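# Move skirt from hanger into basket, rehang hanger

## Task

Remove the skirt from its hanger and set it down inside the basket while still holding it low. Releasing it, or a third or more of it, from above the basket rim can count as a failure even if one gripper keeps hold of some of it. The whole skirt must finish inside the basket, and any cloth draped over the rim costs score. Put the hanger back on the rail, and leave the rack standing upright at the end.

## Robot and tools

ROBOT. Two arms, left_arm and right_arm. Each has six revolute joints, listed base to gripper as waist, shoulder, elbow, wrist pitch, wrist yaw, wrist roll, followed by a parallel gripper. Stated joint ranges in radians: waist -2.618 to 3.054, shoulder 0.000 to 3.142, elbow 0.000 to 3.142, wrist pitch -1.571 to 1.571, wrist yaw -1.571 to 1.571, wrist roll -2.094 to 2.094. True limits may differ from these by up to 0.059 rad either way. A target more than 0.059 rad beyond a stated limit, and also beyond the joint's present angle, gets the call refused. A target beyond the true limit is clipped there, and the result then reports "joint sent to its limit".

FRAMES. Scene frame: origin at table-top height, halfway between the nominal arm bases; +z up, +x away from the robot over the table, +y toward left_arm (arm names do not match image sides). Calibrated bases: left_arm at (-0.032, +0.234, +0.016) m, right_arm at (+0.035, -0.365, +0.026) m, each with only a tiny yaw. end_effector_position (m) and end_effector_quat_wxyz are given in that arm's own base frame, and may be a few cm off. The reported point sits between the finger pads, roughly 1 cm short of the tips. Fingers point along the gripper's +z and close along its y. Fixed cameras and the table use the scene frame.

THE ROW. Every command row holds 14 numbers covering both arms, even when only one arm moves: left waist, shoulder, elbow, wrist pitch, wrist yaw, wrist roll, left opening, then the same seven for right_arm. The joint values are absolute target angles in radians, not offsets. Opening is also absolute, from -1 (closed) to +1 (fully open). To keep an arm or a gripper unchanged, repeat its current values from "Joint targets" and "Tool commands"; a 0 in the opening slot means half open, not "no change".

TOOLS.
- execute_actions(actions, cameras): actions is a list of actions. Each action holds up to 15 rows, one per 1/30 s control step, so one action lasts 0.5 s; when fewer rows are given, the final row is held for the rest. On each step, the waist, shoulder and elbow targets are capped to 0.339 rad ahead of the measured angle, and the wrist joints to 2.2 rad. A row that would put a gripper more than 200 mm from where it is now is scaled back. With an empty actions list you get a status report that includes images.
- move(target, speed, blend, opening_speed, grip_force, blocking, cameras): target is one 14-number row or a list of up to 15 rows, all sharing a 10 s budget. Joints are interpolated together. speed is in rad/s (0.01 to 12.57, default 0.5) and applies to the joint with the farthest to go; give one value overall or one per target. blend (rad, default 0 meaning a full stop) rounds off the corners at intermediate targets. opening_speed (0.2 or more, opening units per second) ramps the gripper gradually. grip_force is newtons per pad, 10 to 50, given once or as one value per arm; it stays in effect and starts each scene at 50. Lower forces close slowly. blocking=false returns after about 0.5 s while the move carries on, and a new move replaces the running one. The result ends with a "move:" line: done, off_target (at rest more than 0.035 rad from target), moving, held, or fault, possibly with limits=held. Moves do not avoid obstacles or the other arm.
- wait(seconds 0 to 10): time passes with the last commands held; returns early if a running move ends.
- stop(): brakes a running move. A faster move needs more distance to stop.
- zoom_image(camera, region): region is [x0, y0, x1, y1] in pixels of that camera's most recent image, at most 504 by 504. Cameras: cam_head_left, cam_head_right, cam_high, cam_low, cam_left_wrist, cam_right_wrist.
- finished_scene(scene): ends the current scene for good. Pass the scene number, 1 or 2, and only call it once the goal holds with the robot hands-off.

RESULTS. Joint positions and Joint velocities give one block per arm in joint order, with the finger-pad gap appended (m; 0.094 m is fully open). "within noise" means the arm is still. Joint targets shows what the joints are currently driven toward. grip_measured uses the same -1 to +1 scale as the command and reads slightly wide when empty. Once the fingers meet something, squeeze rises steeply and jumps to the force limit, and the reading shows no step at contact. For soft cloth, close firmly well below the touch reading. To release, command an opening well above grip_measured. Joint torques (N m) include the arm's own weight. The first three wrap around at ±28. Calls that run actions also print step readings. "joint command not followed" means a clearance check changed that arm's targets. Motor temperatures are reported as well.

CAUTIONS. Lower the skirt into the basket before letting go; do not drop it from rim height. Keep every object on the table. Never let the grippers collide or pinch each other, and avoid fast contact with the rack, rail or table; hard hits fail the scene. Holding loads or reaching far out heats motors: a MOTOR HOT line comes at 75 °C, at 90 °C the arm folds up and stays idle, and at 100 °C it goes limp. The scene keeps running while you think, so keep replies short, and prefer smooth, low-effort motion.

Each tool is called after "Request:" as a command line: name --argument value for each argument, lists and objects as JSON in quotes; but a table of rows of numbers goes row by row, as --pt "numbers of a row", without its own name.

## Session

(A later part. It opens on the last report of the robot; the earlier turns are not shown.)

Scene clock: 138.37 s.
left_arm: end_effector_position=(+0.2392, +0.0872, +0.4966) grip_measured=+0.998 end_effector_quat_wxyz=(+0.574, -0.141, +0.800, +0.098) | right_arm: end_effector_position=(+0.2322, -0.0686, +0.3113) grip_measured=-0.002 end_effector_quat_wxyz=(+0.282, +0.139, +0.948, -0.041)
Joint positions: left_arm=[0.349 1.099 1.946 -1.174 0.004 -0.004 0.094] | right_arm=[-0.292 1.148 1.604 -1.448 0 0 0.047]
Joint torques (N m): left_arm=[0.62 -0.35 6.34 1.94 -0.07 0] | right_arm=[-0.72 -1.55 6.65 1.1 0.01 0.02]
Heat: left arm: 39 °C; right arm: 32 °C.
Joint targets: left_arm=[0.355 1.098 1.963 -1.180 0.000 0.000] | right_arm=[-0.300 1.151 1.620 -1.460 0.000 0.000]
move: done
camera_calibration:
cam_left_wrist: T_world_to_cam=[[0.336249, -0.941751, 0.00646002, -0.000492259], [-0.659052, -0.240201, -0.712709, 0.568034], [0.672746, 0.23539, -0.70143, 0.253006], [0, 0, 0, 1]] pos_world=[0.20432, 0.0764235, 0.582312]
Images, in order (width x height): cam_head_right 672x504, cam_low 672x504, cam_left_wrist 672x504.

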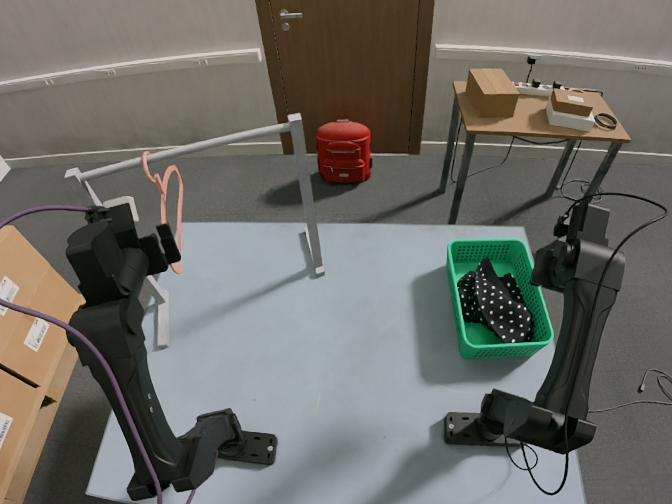

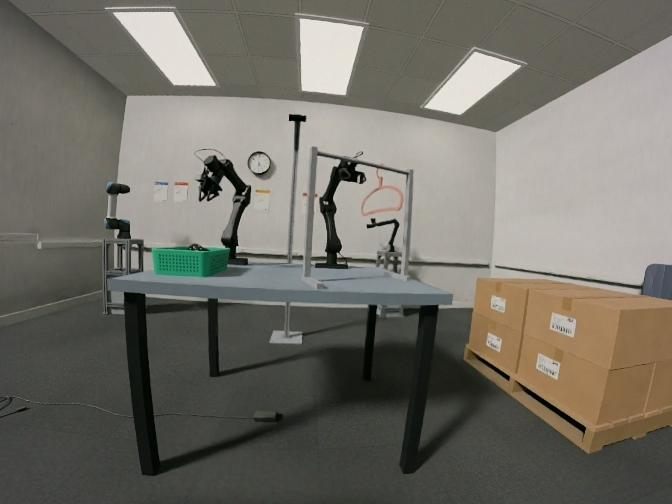

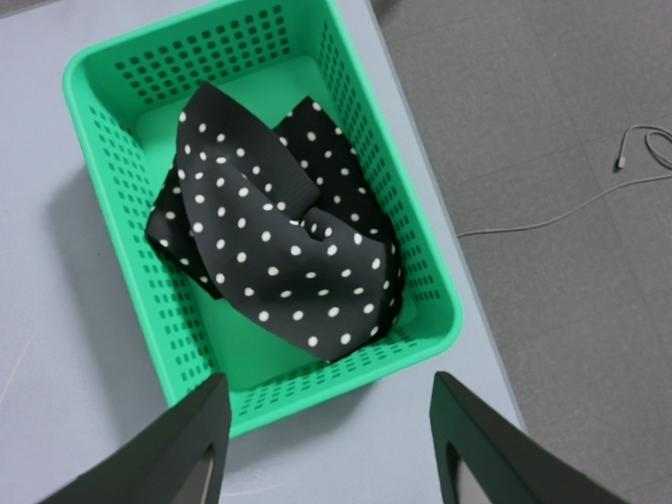

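Request:
move --pt "0.355 1.098 1.963 -1.18 0 0 1.0 -0.27 1.292 1.056 -1.06 0 0 0.2" --pt "0.355 1.098 1.963 -1.18 0 0 1.0 -0.27 1.346 0.775 -0.733 0 0 0.2" --pt "0.355 1.098 1.963 -1.18 0 0 1.0 -0.27 1.346 0.775 -0.733 0 0 -1" --pt "0.355 1.098 1.963 -1.18 0 0 1.0 -0.27 1.3 1.0 -0.98 0 0 -1" --speed '[0.7,0.3,0.2,0.3]' --opening_speed 2 --blend '[0.02,0,0,0]' --cameras '["cam_left_wrist","cam_head_right","cam_low"]'

Request:
zoom_image --camera "cam_low" --region '[140, 190, 240, 290]'

Request:
zoom_image --camera "cam_head_right" --region '[430, 220, 580, 370]'

Scene clock: 146.37 s.
left_arm: end_effector_position=(+0.2392, +0.0872, +0.4966) grip_measured=+0.998 end_effector_quat_wxyz=(+0.574, -0.141, +0.800, +0.098) | right_arm: end_effector_position=(+0.2582, -0.0730, +0.1045) grip_measured=-0.993 end_effector_quat_wxyz=(+0.126, +0.138, +0.982, -0.018)
Joint positions: left_arm=[0.349 1.099 1.946 -1.174 0.004 -0.004 0.094] | right_arm=[-0.279 1.32 0.972 -0.968 0 0 0]
Joint torques (N m): left_arm=[0.65 -0.34 6.35 1.93 -0.06 -0.01] | right_arm=[0.92 -6.63 9.03 0.47 0 0.02]
Heat: left arm: 39 °C; right arm: 32 °C.
Joint targets: left_arm=[0.355 1.098 1.963 -1.180 0.000 0.000] | right_arm=[-0.270 1.300 1.000 -0.980 0.000 0.000]
move: done
camera_calibration:
cam_left_wrist: T_world_to_cam=[[0.336249, -0.941751, 0.00646002, -0.000492259], [-0.659052, -0.240201, -0.712709, 0.568034], [0.672746, 0.23539, -0.70143, 0.253006], [0, 0, 0, 1]] pos_world=[0.20432, 0.0764235, 0.582312]
Images, in order (width x height): cam_head_right 672x504, cam_low 672x504, cam_left_wrist 672x504.

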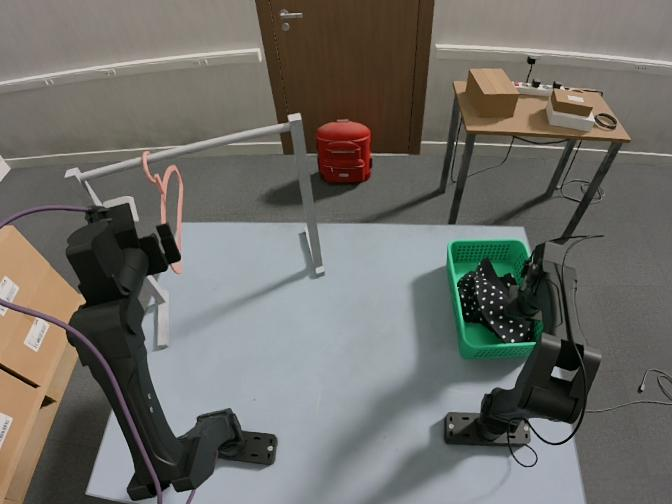

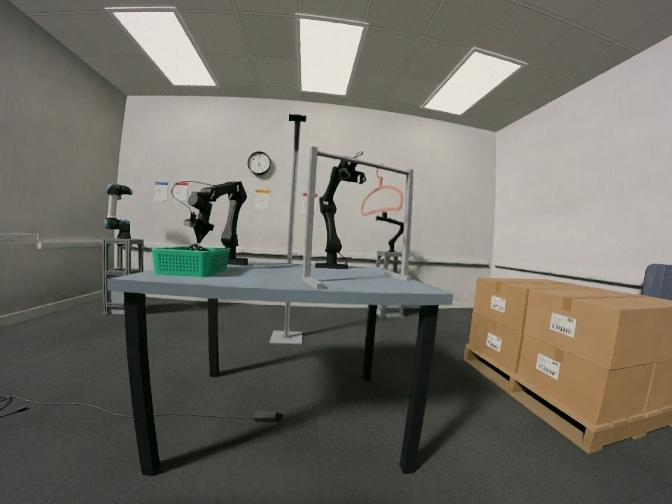

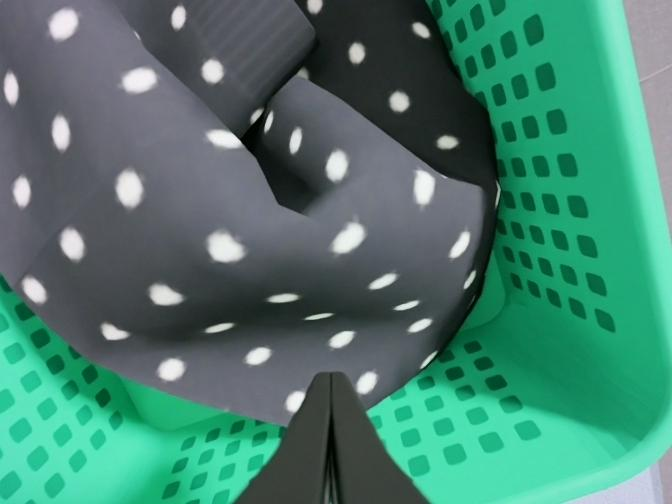

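Scaled by 5.040.

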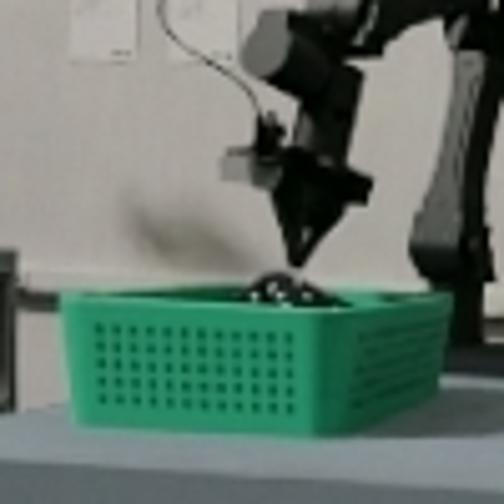

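Scaled by 3.360.

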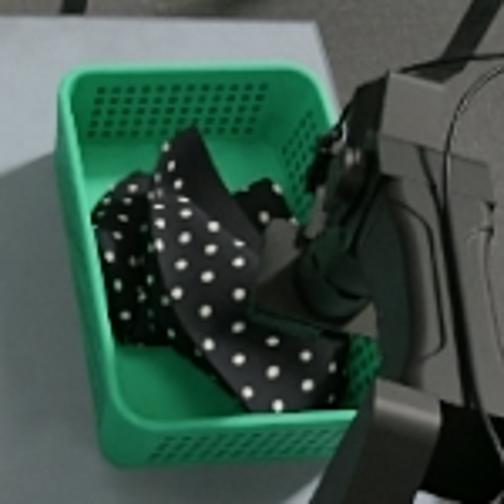

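Request:
move --target '[0.355,1.098,1.963,-1.18,0,0,1.0,-0.29,1.151,1.5,-1.36,0,0,-1]' --speed 0.7

Request:
finished_scene --scene 2

Scene clock: 149.20 s.
left_arm: end_effector_position=(+0.2392, +0.0872, +0.4966) grip_measured=+0.998 end_effector_quat_wxyz=(+0.574, -0.141, +0.800, +0.098) | right_arm: end_effector_position=(+0.2467, -0.0697, +0.2816) grip_measured=-0.994 end_effector_quat_wxyz=(+0.269, +0.134, +0.953, -0.038)
Joint positions: left_arm=[0.349 1.099 1.946 -1.174 0.004 -0.004 0.094] | right_arm=[-0.279 1.153 1.48 -1.348 0 0 0]
Joint torques (N m): left_arm=[0.65 -0.35 6.34 1.93 -0.07 -0.01] | right_arm=[-0.88 -2.54 7.56 1.02 -0.01 -0.02]
Heat: left arm: 39 °C; right arm: 32 °C.
Joint targets: left_arm=[0.355 1.098 1.963 -1.180 0.000 0.000] | right_arm=[-0.290 1.151 1.500 -1.360 0.000 0.000]
move: done

The scene is finished: the task was done.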